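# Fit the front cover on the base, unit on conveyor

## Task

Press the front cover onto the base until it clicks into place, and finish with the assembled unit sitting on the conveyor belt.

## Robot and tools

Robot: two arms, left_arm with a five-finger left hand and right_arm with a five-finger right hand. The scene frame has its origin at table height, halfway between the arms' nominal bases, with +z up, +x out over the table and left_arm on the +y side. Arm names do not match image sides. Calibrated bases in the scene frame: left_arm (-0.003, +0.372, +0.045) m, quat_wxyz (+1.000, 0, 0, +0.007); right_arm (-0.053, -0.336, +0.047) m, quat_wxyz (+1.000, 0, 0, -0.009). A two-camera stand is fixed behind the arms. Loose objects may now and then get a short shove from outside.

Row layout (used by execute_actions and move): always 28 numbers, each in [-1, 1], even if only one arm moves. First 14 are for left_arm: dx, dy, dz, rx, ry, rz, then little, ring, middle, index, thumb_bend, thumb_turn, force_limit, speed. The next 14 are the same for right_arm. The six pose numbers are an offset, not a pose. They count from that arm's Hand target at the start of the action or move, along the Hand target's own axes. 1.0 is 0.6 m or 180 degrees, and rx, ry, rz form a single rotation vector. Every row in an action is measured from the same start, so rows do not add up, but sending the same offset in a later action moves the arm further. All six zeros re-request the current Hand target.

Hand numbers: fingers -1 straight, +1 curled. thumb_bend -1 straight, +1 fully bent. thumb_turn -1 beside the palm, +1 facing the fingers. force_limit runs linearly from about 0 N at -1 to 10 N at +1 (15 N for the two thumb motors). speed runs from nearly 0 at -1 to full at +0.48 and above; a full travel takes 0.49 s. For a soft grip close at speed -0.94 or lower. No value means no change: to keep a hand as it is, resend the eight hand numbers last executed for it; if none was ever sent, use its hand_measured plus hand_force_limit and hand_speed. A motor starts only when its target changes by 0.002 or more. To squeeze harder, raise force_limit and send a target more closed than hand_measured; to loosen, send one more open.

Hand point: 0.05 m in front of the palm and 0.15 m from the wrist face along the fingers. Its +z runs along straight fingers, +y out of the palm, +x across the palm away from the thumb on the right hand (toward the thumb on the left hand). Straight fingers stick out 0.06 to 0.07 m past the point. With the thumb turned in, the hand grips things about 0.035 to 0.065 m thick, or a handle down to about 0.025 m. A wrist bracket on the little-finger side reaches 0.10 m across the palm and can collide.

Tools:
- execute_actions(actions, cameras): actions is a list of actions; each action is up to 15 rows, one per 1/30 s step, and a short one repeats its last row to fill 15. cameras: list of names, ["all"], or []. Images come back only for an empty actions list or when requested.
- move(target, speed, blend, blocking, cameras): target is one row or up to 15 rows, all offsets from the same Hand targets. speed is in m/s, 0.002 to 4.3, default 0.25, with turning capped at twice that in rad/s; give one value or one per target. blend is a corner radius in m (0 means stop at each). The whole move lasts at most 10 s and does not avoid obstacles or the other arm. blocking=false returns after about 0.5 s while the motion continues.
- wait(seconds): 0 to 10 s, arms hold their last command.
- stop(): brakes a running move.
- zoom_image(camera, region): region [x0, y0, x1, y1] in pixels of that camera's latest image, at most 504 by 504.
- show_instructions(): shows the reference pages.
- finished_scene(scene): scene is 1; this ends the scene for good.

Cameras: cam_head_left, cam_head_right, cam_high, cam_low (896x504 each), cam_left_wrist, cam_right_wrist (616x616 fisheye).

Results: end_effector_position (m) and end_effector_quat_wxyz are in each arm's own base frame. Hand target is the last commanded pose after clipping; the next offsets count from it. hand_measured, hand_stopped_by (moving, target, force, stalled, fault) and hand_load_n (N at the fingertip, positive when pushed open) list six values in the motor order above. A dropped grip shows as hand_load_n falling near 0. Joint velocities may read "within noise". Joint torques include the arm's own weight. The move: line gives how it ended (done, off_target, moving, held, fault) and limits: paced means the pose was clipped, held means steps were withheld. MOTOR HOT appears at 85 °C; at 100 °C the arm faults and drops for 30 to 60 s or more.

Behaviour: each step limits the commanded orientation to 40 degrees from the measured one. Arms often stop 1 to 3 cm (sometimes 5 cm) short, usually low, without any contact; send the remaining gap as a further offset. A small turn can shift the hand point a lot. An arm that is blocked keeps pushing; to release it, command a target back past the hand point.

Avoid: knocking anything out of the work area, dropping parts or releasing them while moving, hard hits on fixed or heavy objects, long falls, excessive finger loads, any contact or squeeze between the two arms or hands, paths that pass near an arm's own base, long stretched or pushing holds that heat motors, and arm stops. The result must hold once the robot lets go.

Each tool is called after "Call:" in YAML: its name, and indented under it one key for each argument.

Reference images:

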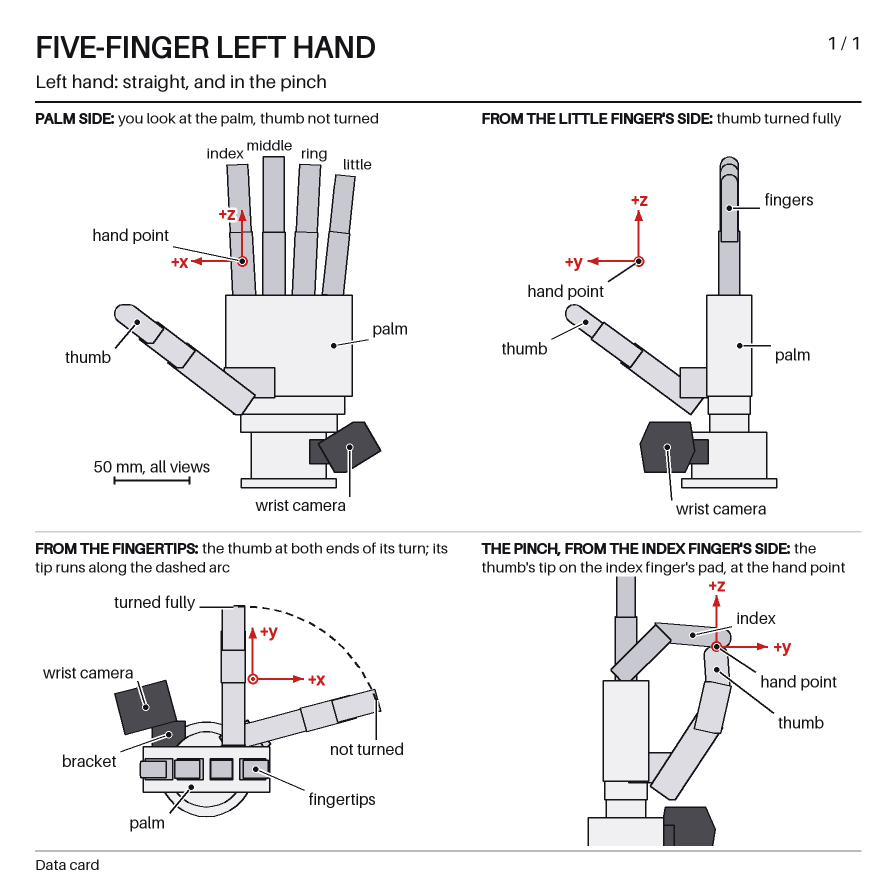

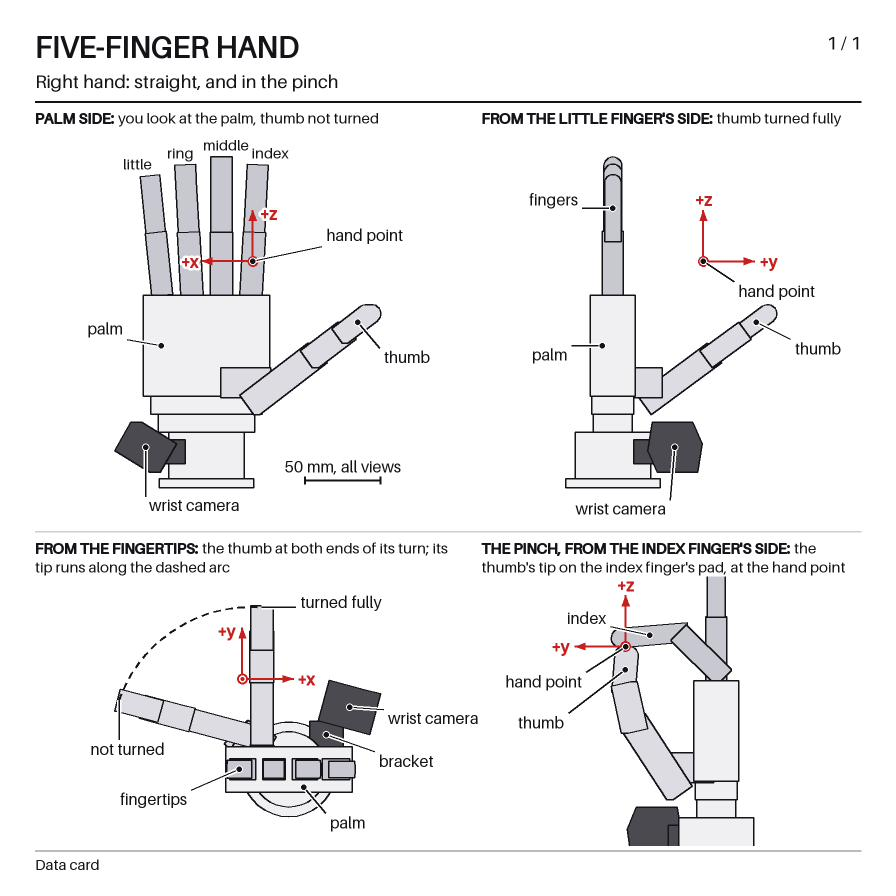

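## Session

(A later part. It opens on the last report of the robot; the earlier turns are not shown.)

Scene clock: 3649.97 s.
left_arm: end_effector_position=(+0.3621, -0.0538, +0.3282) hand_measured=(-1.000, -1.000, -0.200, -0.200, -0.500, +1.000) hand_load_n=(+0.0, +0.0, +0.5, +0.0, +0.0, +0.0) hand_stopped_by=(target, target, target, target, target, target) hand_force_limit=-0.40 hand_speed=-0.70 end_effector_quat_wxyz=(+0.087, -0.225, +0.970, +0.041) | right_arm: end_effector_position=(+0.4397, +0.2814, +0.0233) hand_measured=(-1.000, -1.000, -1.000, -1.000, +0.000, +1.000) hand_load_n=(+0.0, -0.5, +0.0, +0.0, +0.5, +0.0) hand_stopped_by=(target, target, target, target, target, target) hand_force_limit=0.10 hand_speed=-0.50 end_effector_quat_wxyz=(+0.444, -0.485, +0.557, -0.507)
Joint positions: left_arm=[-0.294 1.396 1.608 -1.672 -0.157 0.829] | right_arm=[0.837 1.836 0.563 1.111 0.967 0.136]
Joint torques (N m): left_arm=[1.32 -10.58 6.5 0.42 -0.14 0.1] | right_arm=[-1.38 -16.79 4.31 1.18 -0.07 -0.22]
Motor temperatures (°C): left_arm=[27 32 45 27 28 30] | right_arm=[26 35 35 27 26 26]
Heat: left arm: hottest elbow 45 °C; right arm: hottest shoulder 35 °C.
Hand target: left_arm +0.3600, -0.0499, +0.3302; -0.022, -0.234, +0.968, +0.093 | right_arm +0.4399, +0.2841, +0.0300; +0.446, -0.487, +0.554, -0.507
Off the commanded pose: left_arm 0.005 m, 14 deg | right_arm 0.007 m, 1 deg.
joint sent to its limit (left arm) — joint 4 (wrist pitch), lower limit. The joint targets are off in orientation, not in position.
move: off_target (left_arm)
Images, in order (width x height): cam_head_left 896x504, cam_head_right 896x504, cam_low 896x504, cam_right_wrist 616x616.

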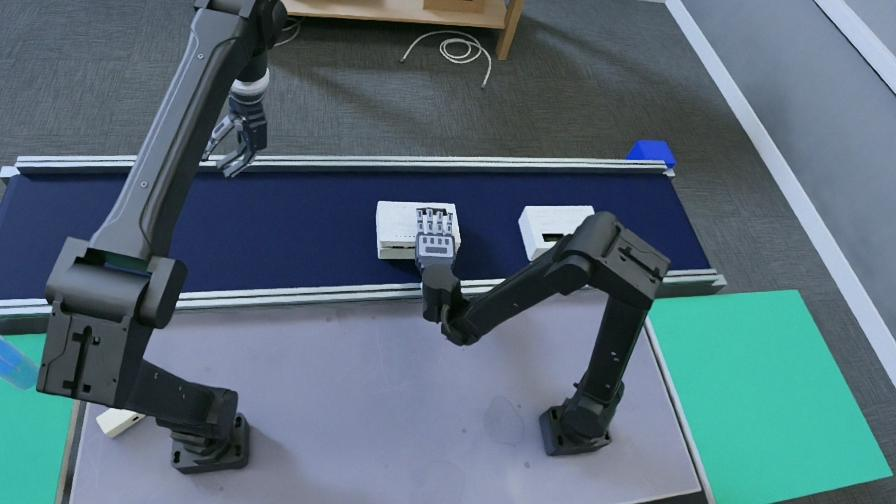

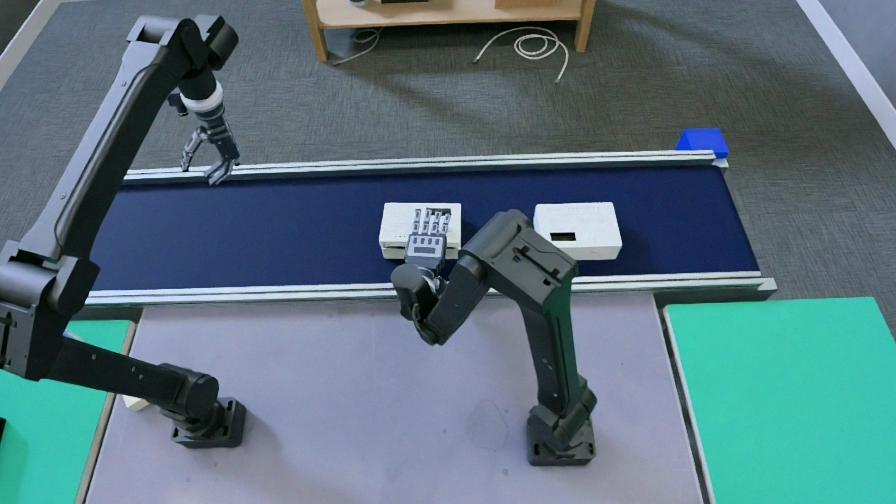

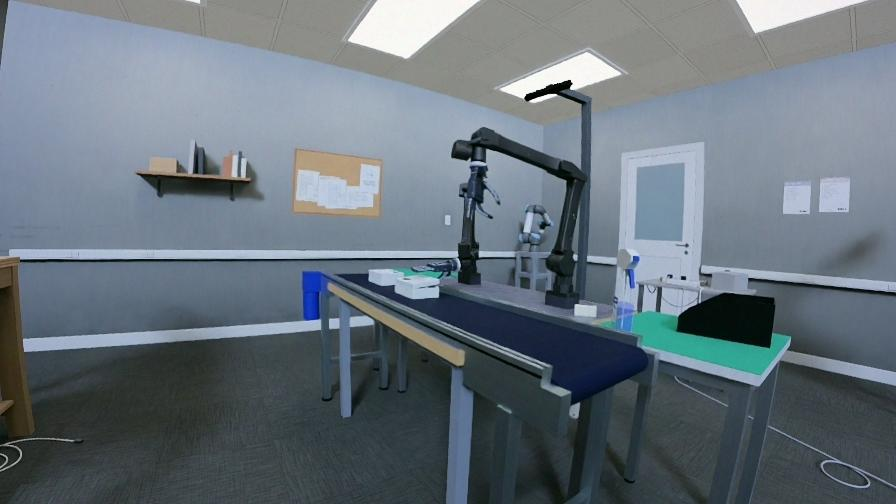

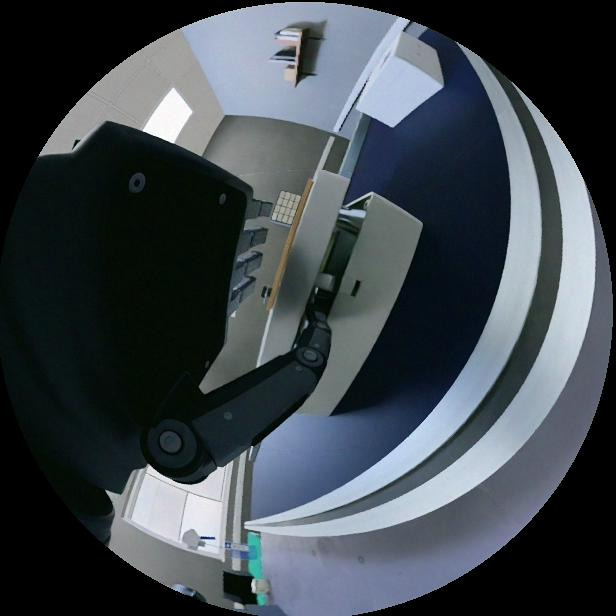

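Call:
move:
  target: [0,0,0,0,0,0,-1,-1,-0.2,-0.2,-0.5,1,-0.4,-0.7,-0.0021,-0.0115,0.0156,0,0,0,-1,-1,-1,-1,0,1,0.1,-0.5]
  speed: 0.03
  cameras: ["cam_low","cam_head_left","cam_head_right","cam_right_wrist"]

Call:
zoom_image:
  camera: "cam_right_wrist"
  region: [240, 200, 400, 400]

Call:
zoom_image:
  camera: "cam_low"
  region: [394, 262, 446, 302]

Call:
zoom_image:
  camera: "cam_head_right"
  region: [360, 180, 480, 280]

Call:
zoom_image:
  camera: "cam_head_left"
  region: [360, 180, 480, 280]

Scene clock: 3672.10 s.
left_arm: end_effector_position=(+0.3621, -0.0538, +0.3282) hand_measured=(-1.000, -1.000, -0.200, -0.200, -0.500, +1.000) hand_load_n=(+0.0, +0.0, +0.0, +0.0, +0.0, +0.0) hand_stopped_by=(target, target, target, target, target, target) hand_force_limit=-0.40 hand_speed=-0.70 end_effector_quat_wxyz=(+0.087, -0.225, +0.970, +0.041) | right_arm: end_effector_position=(+0.4394, +0.2827, +0.0230) hand_measured=(-1.000, -1.000, -1.000, -1.000, +0.000, +1.000) hand_load_n=(+0.0, +0.0, -0.5, +0.0, +0.5, +0.0) hand_stopped_by=(target, target, target, target, target, target) hand_force_limit=0.10 hand_speed=-0.50 end_effector_quat_wxyz=(+0.441, -0.496, +0.553, -0.504)
Joint positions: left_arm=[-0.294 1.396 1.608 -1.672 -0.157 0.829] | right_arm=[0.834 1.824 0.563 1.085 0.947 0.132]
Joint torques (N m): left_arm=[1.08 -10.64 6.54 0.43 -0.12 0.09] | right_arm=[-2.61 -16.79 6.02 1.11 -0.02 -0.24]
Heat: left arm: hottest elbow 45 °C; right arm: hottest shoulder 35 °C.
Hand target: left_arm +0.3600, -0.0499, +0.3302; -0.022, -0.234, +0.968, +0.093 | right_arm +0.4498, +0.2841, +0.0360; +0.446, -0.487, +0.554, -0.507
Off the commanded pose: left_arm 0.005 m, 14 deg | right_arm 0.017 m, 1 deg.
joint sent to its limit (left arm) — joint 4 (wrist pitch), lower limit. The joint targets are off in orientation, not in position.
move: off_target (left_arm, right_arm)
Images, in order (width x height): cam_head_left 896x504, cam_head_right 896x504, cam_low 896x504, cam_right_wrist 616x616.

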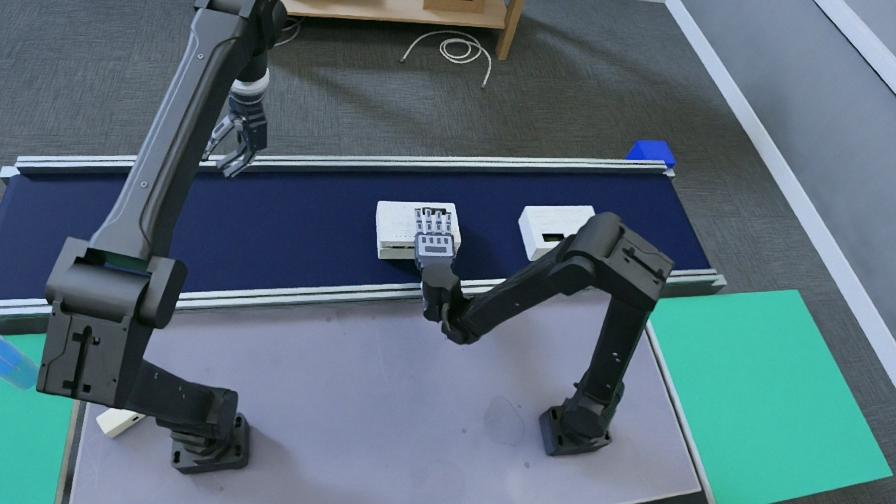

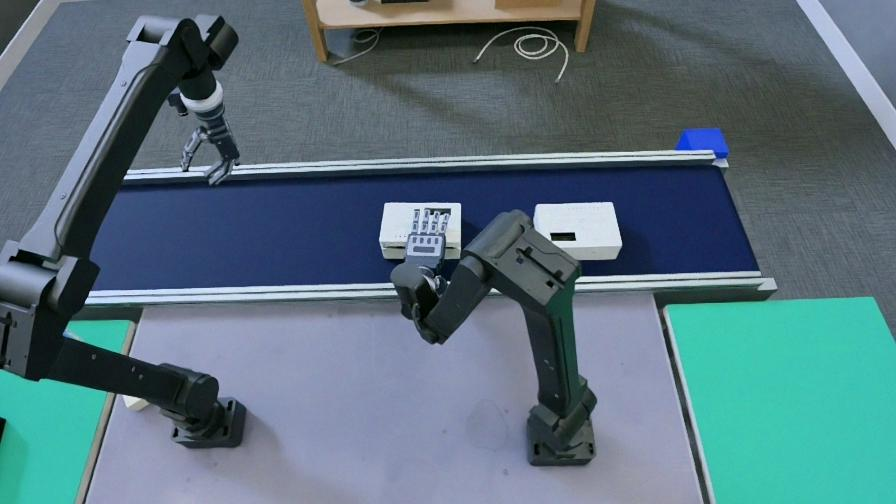

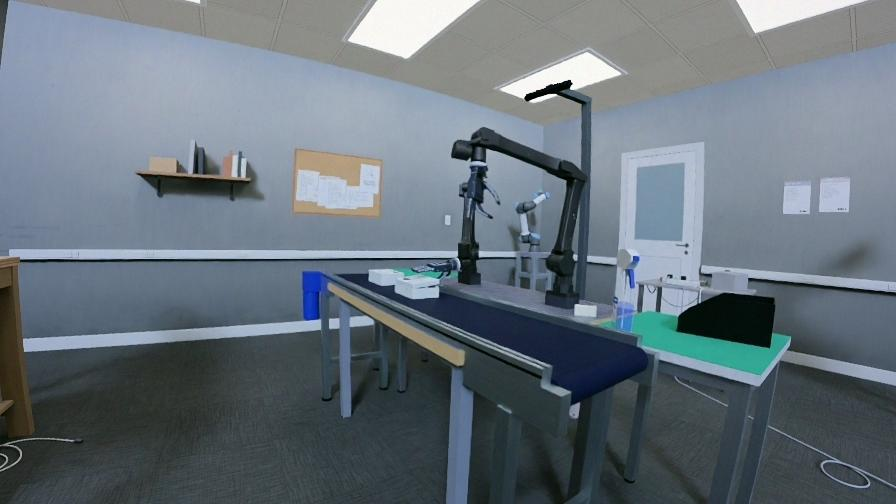

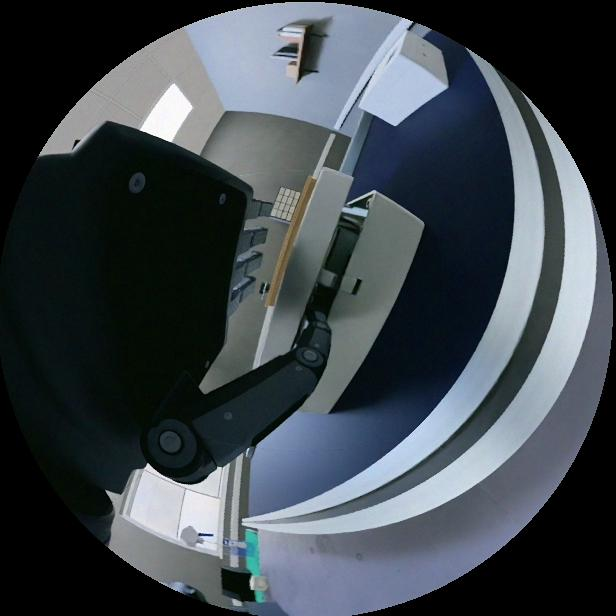

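Scaled by 2.520 from the camera's 616x616 image, which has a finer 880x880 frame.

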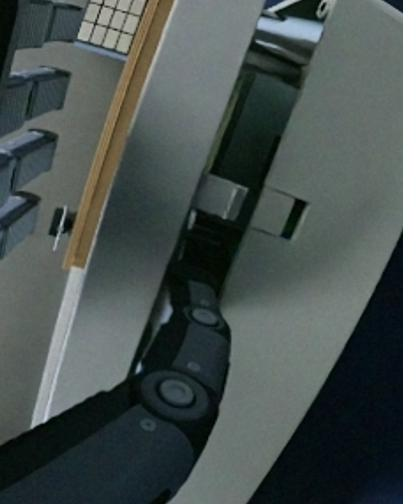

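Scaled by 9.692 from the camera's 896x504 image, which has a finer 1280x720 frame.

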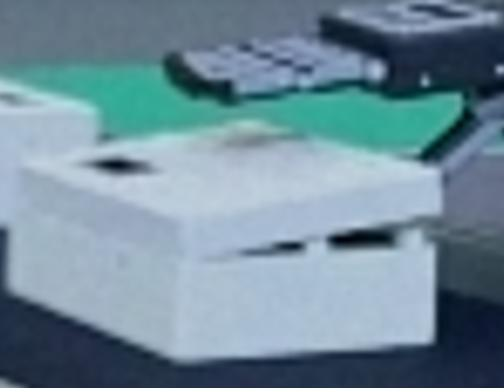

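Scaled by 4.200 from the camera's 896x504 image, which has a finer 1280x720 frame.

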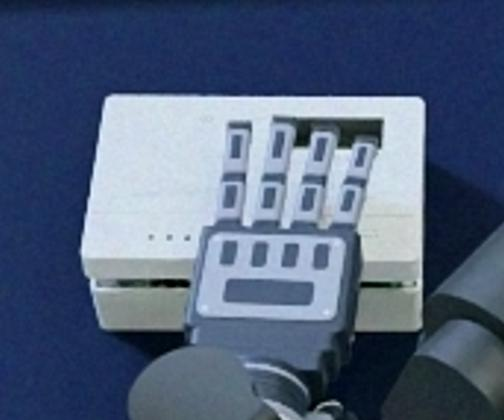

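Scaled by 4.200 from the camera's 896x504 image, which has a finer 1280x720 frame.

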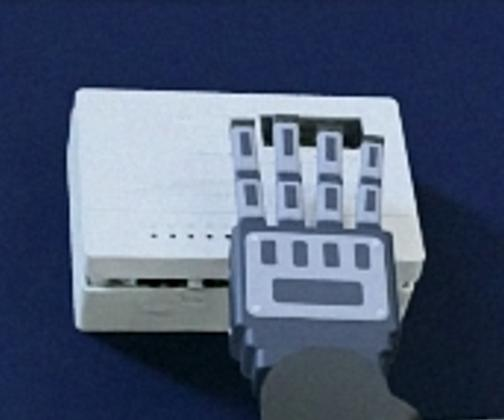

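Call:
move:
  target: [0,0,0,0,0,0,-1,-1,-0.2,-0.2,-0.5,1,-0.4,-0.7,-0.0004,-0.0133,0.004,0,0,0,-1,-1,-1,-1,0,1,0.1,-0.5]
  speed: 0.03
  cameras: ["cam_low","cam_right_wrist"]

Call:
zoom_image:
  camera: "cam_right_wrist"
  region: [240, 200, 400, 400]

Call:
zoom_image:
  camera: "cam_low"
  region: [394, 262, 446, 302]

Scene clock: 3685.43 s.
left_arm: end_effector_position=(+0.3621, -0.0538, +0.3282) hand_measured=(-1.000, -1.000, -0.200, -0.200, -0.500, +1.000) hand_load_n=(+0.0, -0.5, +0.0, +0.0, +0.0, +0.0) hand_stopped_by=(target, target, target, target, target, target) hand_force_limit=-0.40 hand_speed=-0.70 end_effector_quat_wxyz=(+0.087, -0.225, +0.970, +0.041) | right_arm: end_effector_position=(+0.4409, +0.2818, +0.0294) hand_measured=(-1.000, -1.000, -1.000, -1.000, +0.000, +1.000) hand_load_n=(+0.0, +0.0, +0.0, +0.0, +0.5, +0.5) hand_stopped_by=(target, target, target, target, target, target) hand_force_limit=0.10 hand_speed=-0.50 end_effector_quat_wxyz=(+0.441, -0.497, +0.552, -0.504)
Joint positions: left_arm=[-0.294 1.396 1.608 -1.672 -0.157 0.829] | right_arm=[0.829 1.799 0.563 1.057 0.94 0.13]
Joint torques (N m): left_arm=[0.97 -10.75 6.42 0.47 -0.12 0.1] | right_arm=[-2.49 -16.38 6.69 1.26 -0.01 -0.23]
Heat: left arm: hottest elbow 45 °C; right arm: hottest shoulder 35 °C.
Hand target: left_arm +0.3600, -0.0499, +0.3302; -0.022, -0.234, +0.968, +0.093 | right_arm +0.4529, +0.2840, +0.0437; +0.446, -0.487, +0.554, -0.507
Off the commanded pose: left_arm 0.005 m, 14 deg | right_arm 0.019 m, 1 deg.
joint sent to its limit (left arm) — joint 4 (wrist pitch), lower limit. The joint targets are off in orientation, not in position.
move: off_target (left_arm, right_arm)
Images, in order (width x height): cam_low 896x504, cam_right_wrist 616x616.

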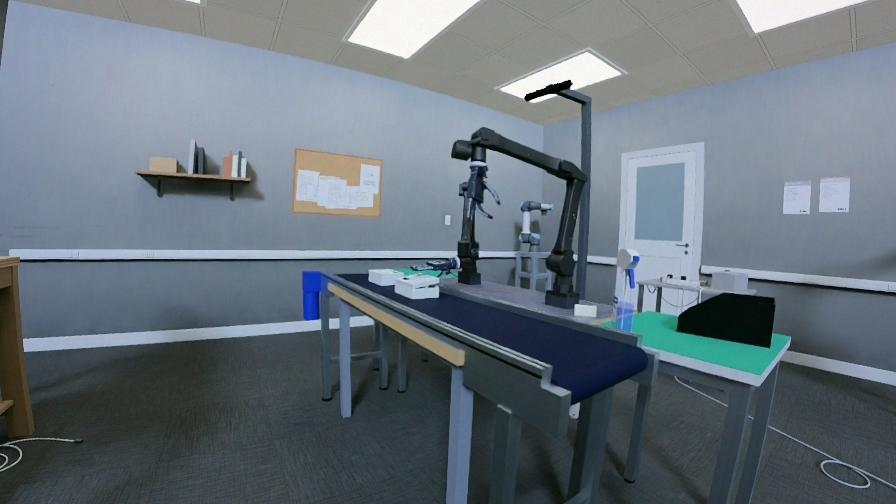

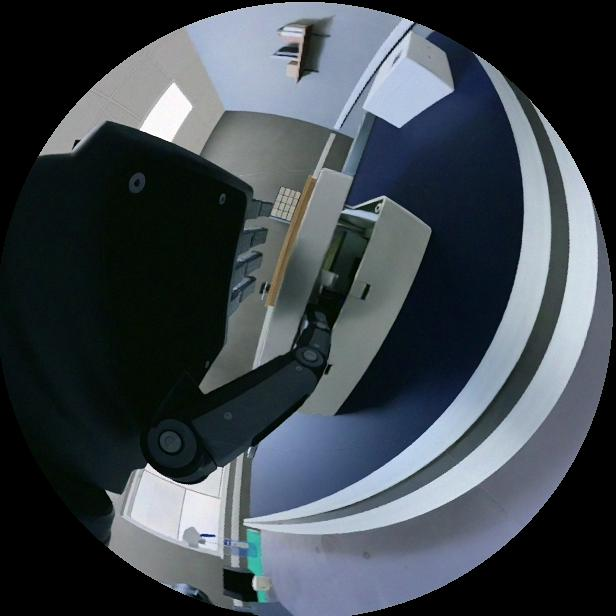

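Scaled by 2.520 from the camera's 616x616 image, which has a finer 880x880 frame.

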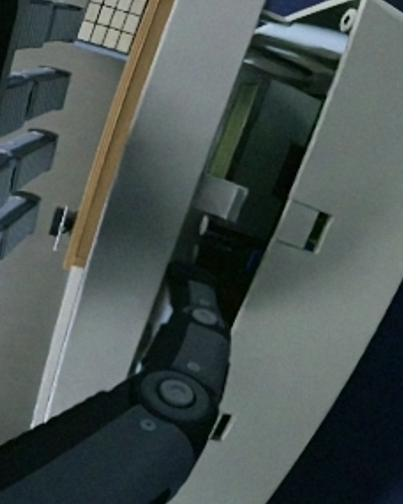

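Scaled by 9.692 from the camera's 896x504 image, which has a finer 1280x720 frame.

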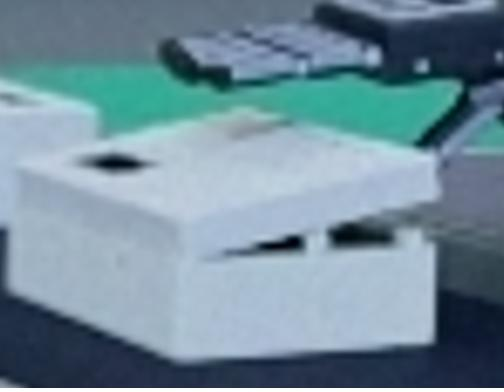

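Call:
move:
  target: [0,0,0,0,0,0,-1,-1,-0.2,-0.2,-0.5,1,-0.4,-0.7,-0.0026,-0.0017,0.0198,0,0,0,-1,-1,-1,-1,0,1,0.1,-0.5]
  speed: 0.05
  cameras: ["cam_low","cam_right_wrist","cam_high"]

Call:
zoom_image:
  camera: "cam_right_wrist"
  region: [240, 200, 400, 400]

Call:
zoom_image:
  camera: "cam_low"
  region: [394, 262, 446, 302]

Call:
zoom_image:
  camera: "cam_high"
  region: [370, 190, 460, 280]

Scene clock: 3696.97 s.
left_arm: end_effector_position=(+0.3621, -0.0538, +0.3282) hand_measured=(-1.000, -1.000, -0.200, -0.200, -0.500, +1.000) hand_load_n=(+0.0, +0.0, +0.0, +0.5, +0.0, +0.5) hand_stopped_by=(target, target, target, target, target, target) hand_force_limit=-0.40 hand_speed=-0.70 end_effector_quat_wxyz=(+0.087, -0.225, +0.970, +0.041) | right_arm: end_effector_position=(+0.4530, +0.2808, +0.0339) hand_measured=(-1.000, -1.000, -1.000, -1.000, +0.000, +1.000) hand_load_n=(+0.5, -0.5, +0.0, +0.0, +0.5, +0.0) hand_stopped_by=(target, target, target, target, target, target) hand_force_limit=0.10 hand_speed=-0.50 end_effector_quat_wxyz=(+0.443, -0.494, +0.554, -0.503)
Joint positions: left_arm=[-0.294 1.396 1.608 -1.672 -0.157 0.829] | right_arm=[0.805 1.799 0.583 1.05 0.919 0.126]
Joint torques (N m): left_arm=[1.03 -10.64 6.53 0.44 -0.14 0.08] | right_arm=[-2.61 -15.68 7.23 1.25 -0.05 -0.25]
Heat: left arm: hottest elbow 45 °C; right arm: hottest shoulder 35 °C.
Hand target: left_arm +0.3600, -0.0499, +0.3302; -0.022, -0.234, +0.968, +0.093 | right_arm +0.4649, +0.2840, +0.0437; +0.446, -0.487, +0.554, -0.507
Off the commanded pose: left_arm 0.005 m, 14 deg | right_arm 0.016 m, 1 deg.
joint sent to its limit (left arm) — joint 4 (wrist pitch), lower limit. The joint targets are off in orientation, not in position.
move: off_target (left_arm, right_arm)
Images, in order (width x height): cam_high 896x504, cam_low 896x504, cam_right_wrist 616x616.

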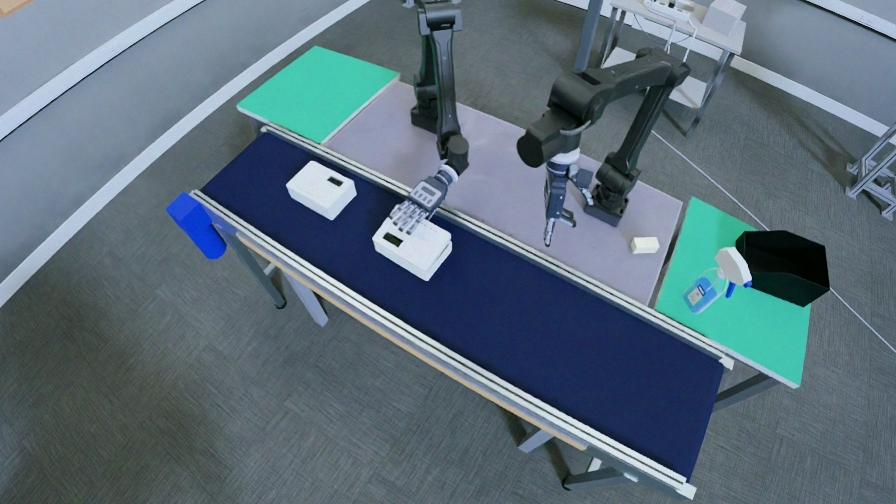

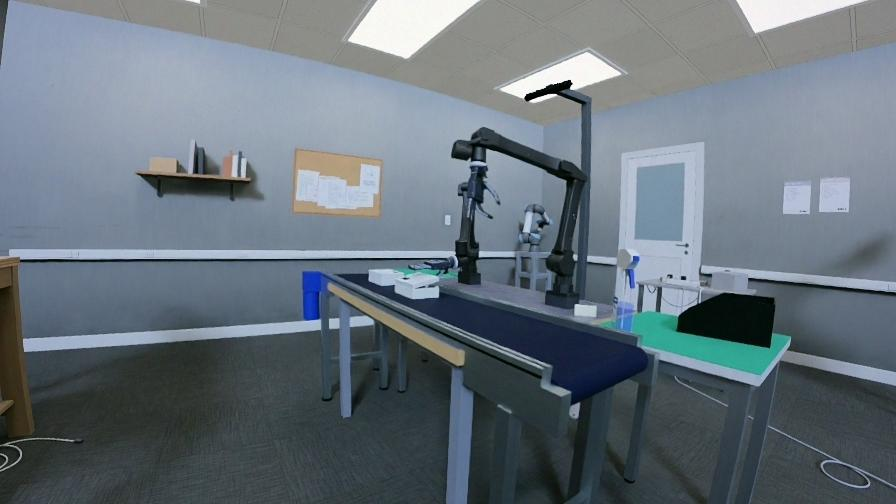

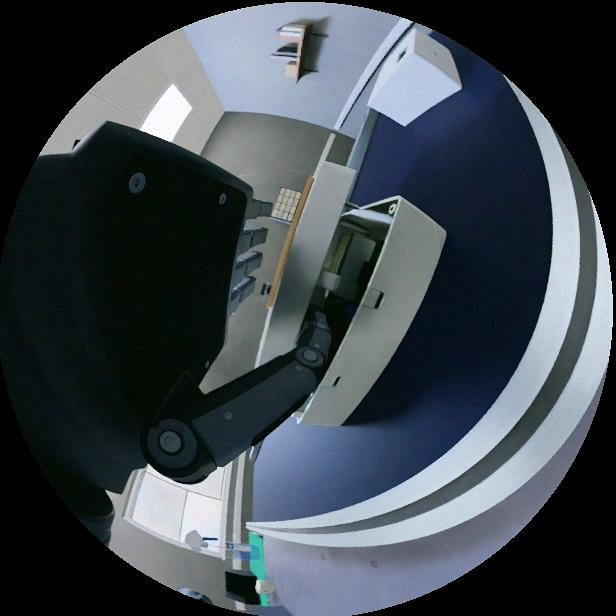

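Scaled by 2.520 from the camera's 616x616 image, which has a finer 880x880 frame.

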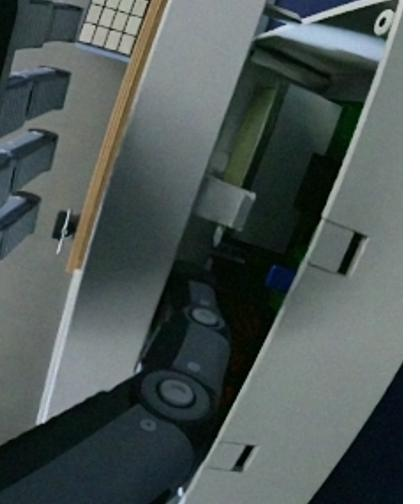

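Scaled by 9.692 from the camera's 896x504 image, which has a finer 1280x720 frame.

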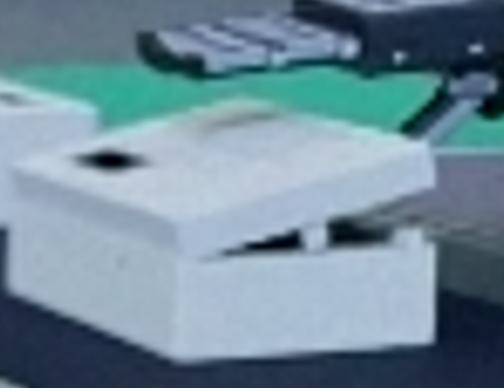

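Scaled by 5.600 from the camera's 896x504 image, which has a finer 1280x720 frame.

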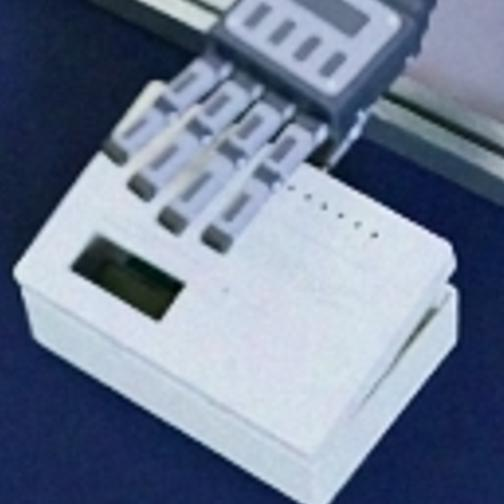

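Call:
move:
  target: [0,0,0,0,0,0,-1,-1,-0.2,-0.2,-0.5,1,-0.4,-0.7,0.0096,0.0099,-0.0738,0,0,0,-1,-1,-1,-1,0,1,0.1,-0.5]
  speed: 0.25
  cameras: ["cam_low","cam_right_wrist","cam_high","cam_head_left","cam_head_right"]

Call:
zoom_image:
  camera: "cam_right_wrist"
  region: [240, 140, 460, 400]

Call:
zoom_image:
  camera: "cam_low"
  region: [394, 262, 446, 302]

Call:
zoom_image:
  camera: "cam_head_left"
  region: [360, 180, 480, 280]

Call:
zoom_image:
  camera: "cam_head_right"
  region: [360, 180, 480, 280]

Scene clock: 3729.27 s.
left_arm: end_effector_position=(+0.3621, -0.0538, +0.3282) hand_measured=(-1.000, -1.000, -0.200, -0.200, -0.500, +1.000) hand_load_n=(+0.0, +0.0, +0.0, +0.0, +0.0, +0.0) hand_stopped_by=(target, target, target, target, target, target) hand_force_limit=-0.40 hand_speed=-0.70 end_effector_quat_wxyz=(+0.087, -0.225, +0.970, +0.041) | right_arm: end_effector_position=(+0.4201, +0.2791, +0.0315) hand_measured=(-1.000, -1.000, -1.000, -1.000, +0.000, +1.000) hand_load_n=(+0.0, -0.5, +0.0, +0.0, +0.0, +0.0) hand_stopped_by=(target, target, target, target, target, target) hand_force_limit=0.10 hand_speed=-0.50 end_effector_quat_wxyz=(+0.432, -0.499, +0.550, -0.512)
Joint positions: left_arm=[-0.294 1.396 1.608 -1.672 -0.157 0.829] | right_arm=[0.874 1.77 0.529 1.05 1 0.126]
Joint torques (N m): left_arm=[0.91 -10.64 6.52 0.51 -0.11 0.09] | right_arm=[-1.08 -15.38 4.38 2.22 0.22 0]
Heat: left arm: hottest elbow 45 °C; right arm: hottest elbow 37 °C.
Hand target: left_arm +0.3600, -0.0499, +0.3302; -0.022, -0.234, +0.968, +0.093 | right_arm +0.4199, +0.2840, +0.0417; +0.446, -0.487, +0.554, -0.507
Off the commanded pose: left_arm 0.005 m, 14 deg | right_arm 0.011 m, 2 deg.
joint sent to its limit (left arm) — joint 4 (wrist pitch), lower limit. The joint targets are off in orientation, not in position.
move: off_target (left_arm, right_arm)
Images, in order (width x height): cam_head_left 896x504, cam_head_right 896x504, cam_high 896x504, cam_low 896x504, cam_right_wrist 616x616.

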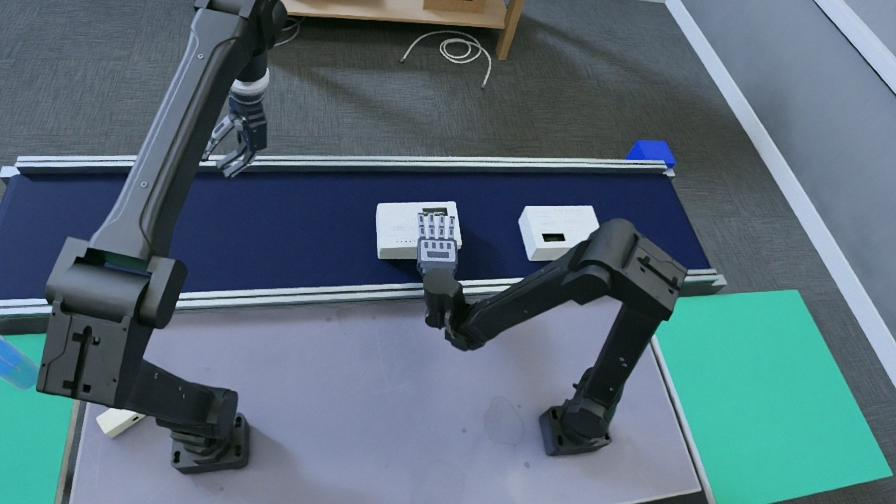

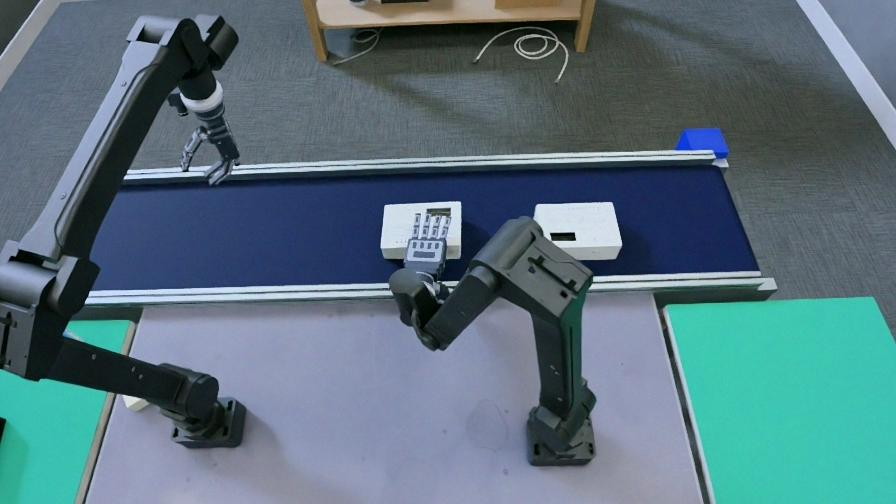

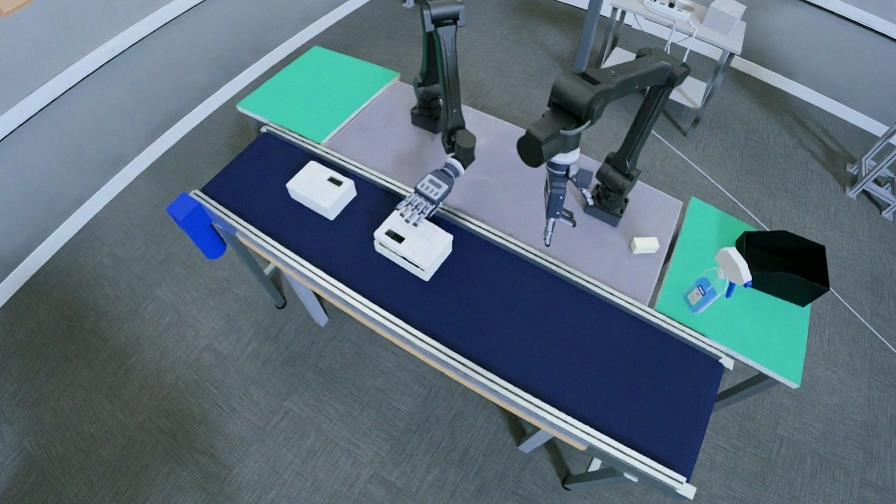

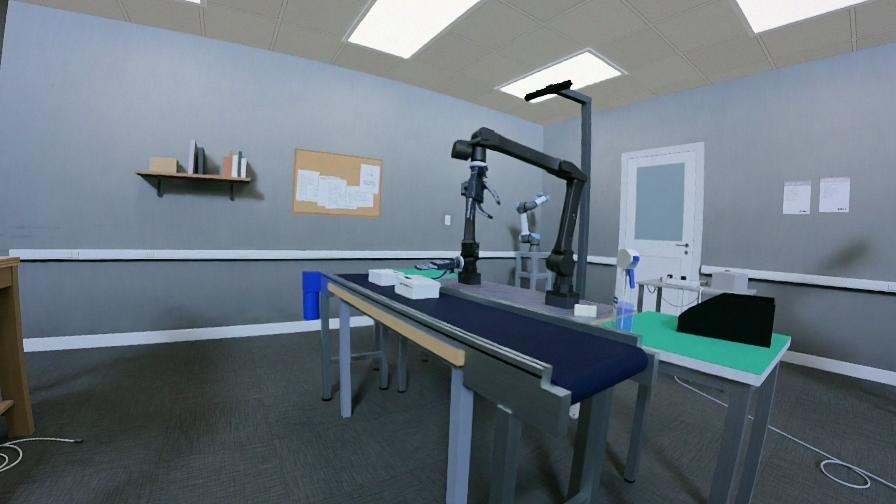

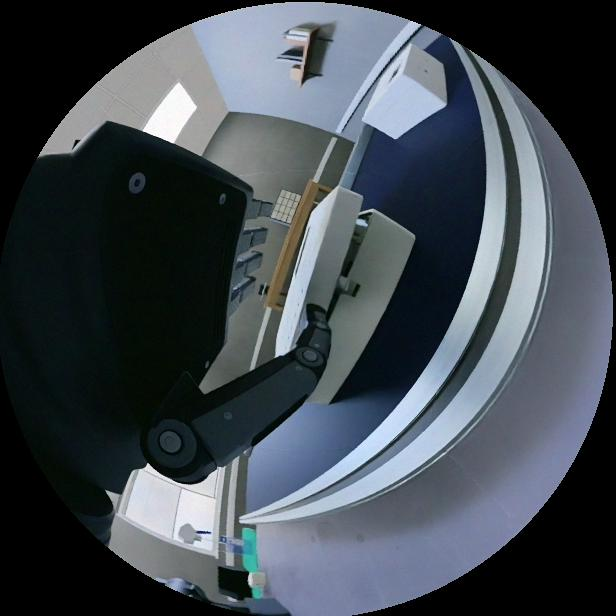

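Scaled by 1.938 from the camera's 616x616 image, which has a finer 880x880 frame.

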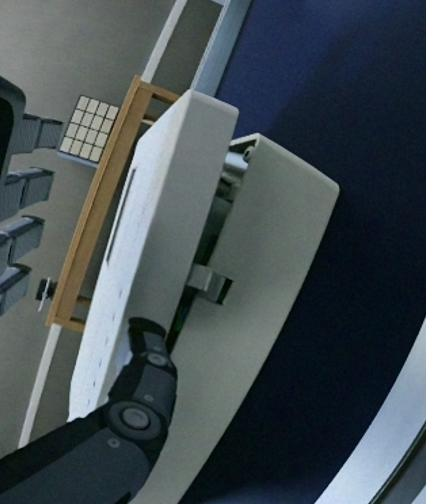

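Scaled by 9.692 from the camera's 896x504 image, which has a finer 1280x720 frame.

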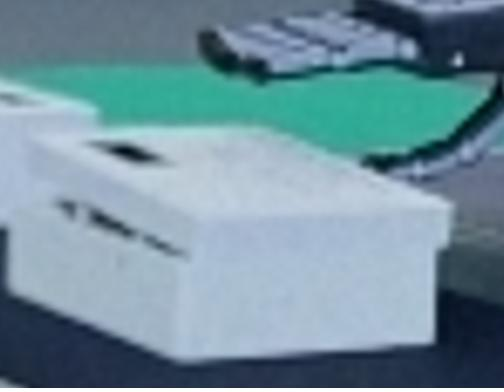

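Scaled by 4.200 from the camera's 896x504 image, which has a finer 1280x720 frame.

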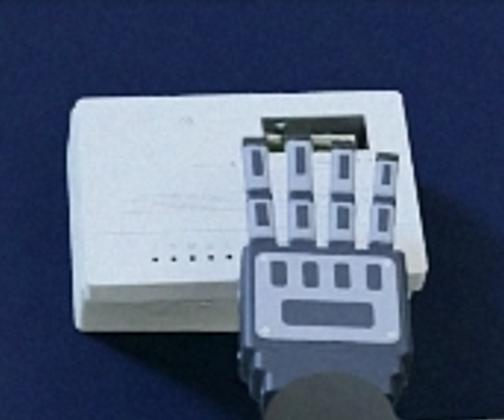

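Scaled by 4.200 from the camera's 896x504 image, which has a finer 1280x720 frame.

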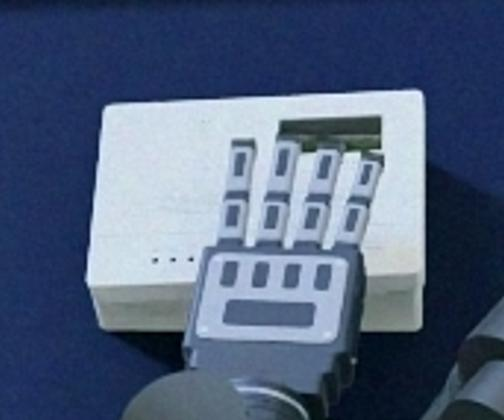

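Call:
zoom_image:
  camera: "cam_right_wrist"
  region: [300, 180, 400, 320]

Call:
zoom_image:
  camera: "cam_high"
  region: [365, 200, 460, 285]

Call:
zoom_image:
  camera: "cam_low"
  region: [390, 270, 445, 302]

Scaled by 3.600 from the camera's 616x616 image, which has a finer 880x880 frame.

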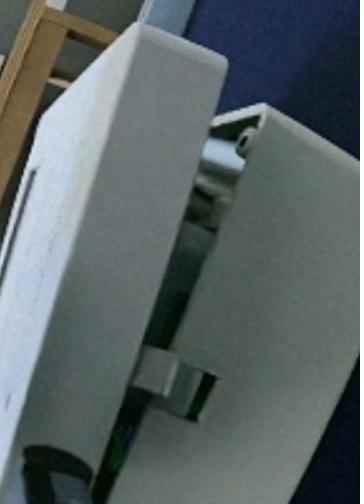

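Scaled by 5.305 from the camera's 896x504 image, which has a finer 1280x720 frame.

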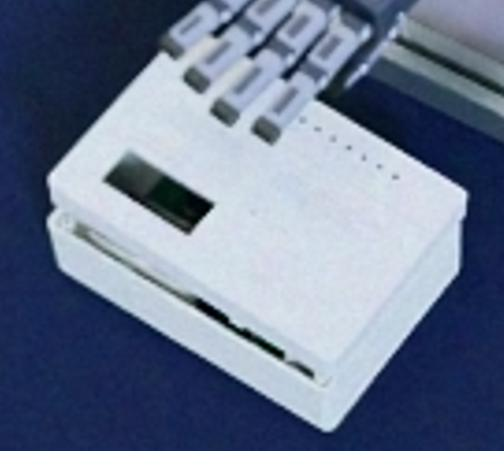

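Scaled by 9.164 from the camera's 896x504 image, which has a finer 1280x720 frame.

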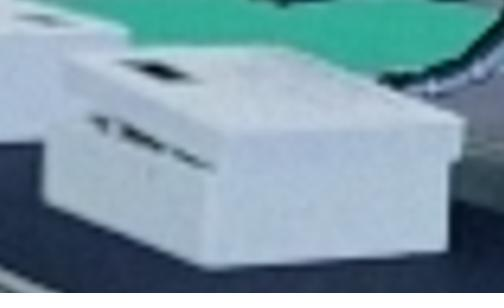

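Call:
move:
  target:
    - [0,0,0,0,0,0,-1,-1,-0.2,-0.2,-0.5,1,-0.4,-0.7,-0.005,0.0683,0.0062,0,0,0,-1,-1,-1,-1,0,1,0.1,-0.5]
    - [0,0,0,0,0,0,-1,-1,-0.2,-0.2,-0.5,1,-0.4,-0.7,-0.0065,0.0683,0.017,0,0,0,-1,-1,-1,-1,0,1,0.1,-0.5]
  speed: 0.08
  cameras: ["cam_low","cam_right_wrist"]

Call:
zoom_image:
  camera: "cam_right_wrist"
  region: [240, 160, 400, 400]

Scene clock: 3888.47 s.
left_arm: end_effector_position=(+0.3621, -0.0538, +0.3282) hand_measured=(-1.000, -1.000, -0.200, -0.200, -0.500, +1.000) hand_load_n=(+0.0, +0.0, +0.0, +0.0, +0.0, +0.0) hand_stopped_by=(target, target, target, target, target, target) hand_force_limit=-0.40 hand_speed=-0.70 end_effector_quat_wxyz=(+0.087, -0.225, +0.970, +0.041) | right_arm: end_effector_position=(+0.4213, +0.2813, +0.0015) hand_measured=(-1.000, -1.000, -1.000, -1.000, +0.000, +1.000) hand_load_n=(+0.0, -0.5, +0.0, +0.0, +0.0, +0.0) hand_stopped_by=(target, target, target, target, target, target) hand_force_limit=0.10 hand_speed=-0.50 end_effector_quat_wxyz=(+0.439, -0.493, +0.552, -0.509)
Joint positions: left_arm=[-0.294 1.396 1.608 -1.672 -0.157 0.829] | right_arm=[0.874 1.899 0.537 1.187 0.997 0.13]
Joint torques (N m): left_arm=[0.91 -10.58 6.52 0.4 -0.12 0.08] | right_arm=[-1.79 -13.39 4.98 2.29 -0.04 -0.07]
Heat: left arm: hottest elbow 45 °C; right arm: hottest shoulder 34 °C.
Hand target: left_arm +0.3600, -0.0499, +0.3302; -0.022, -0.234, +0.968, +0.093 | right_arm +0.4270, +0.2871, +0.0001; +0.446, -0.487, +0.554, -0.507
Off the commanded pose: left_arm 0.005 m, 14 deg | right_arm 0.008 m, 1 deg.
joint sent to its limit (left arm) — joint 4 (wrist pitch), lower limit. The joint targets are off in orientation, not in position.
move: off_target (left_arm)
Images, in order (width x height): cam_low 896x504, cam_right_wrist 616x616.

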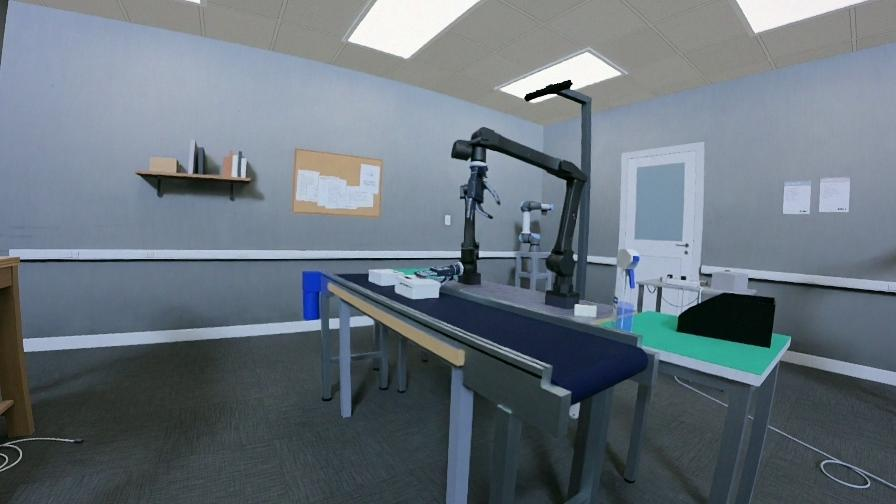

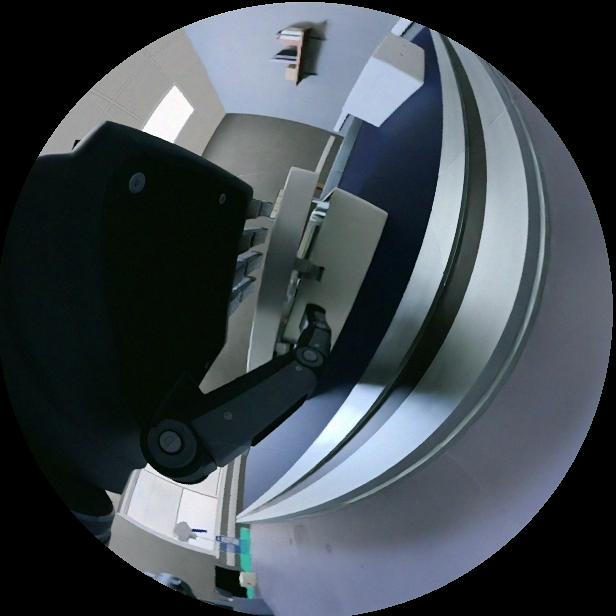

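Scaled by 2.100 from the camera's 616x616 image, which has a finer 880x880 frame.

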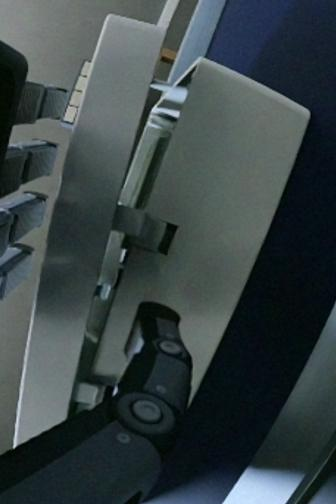

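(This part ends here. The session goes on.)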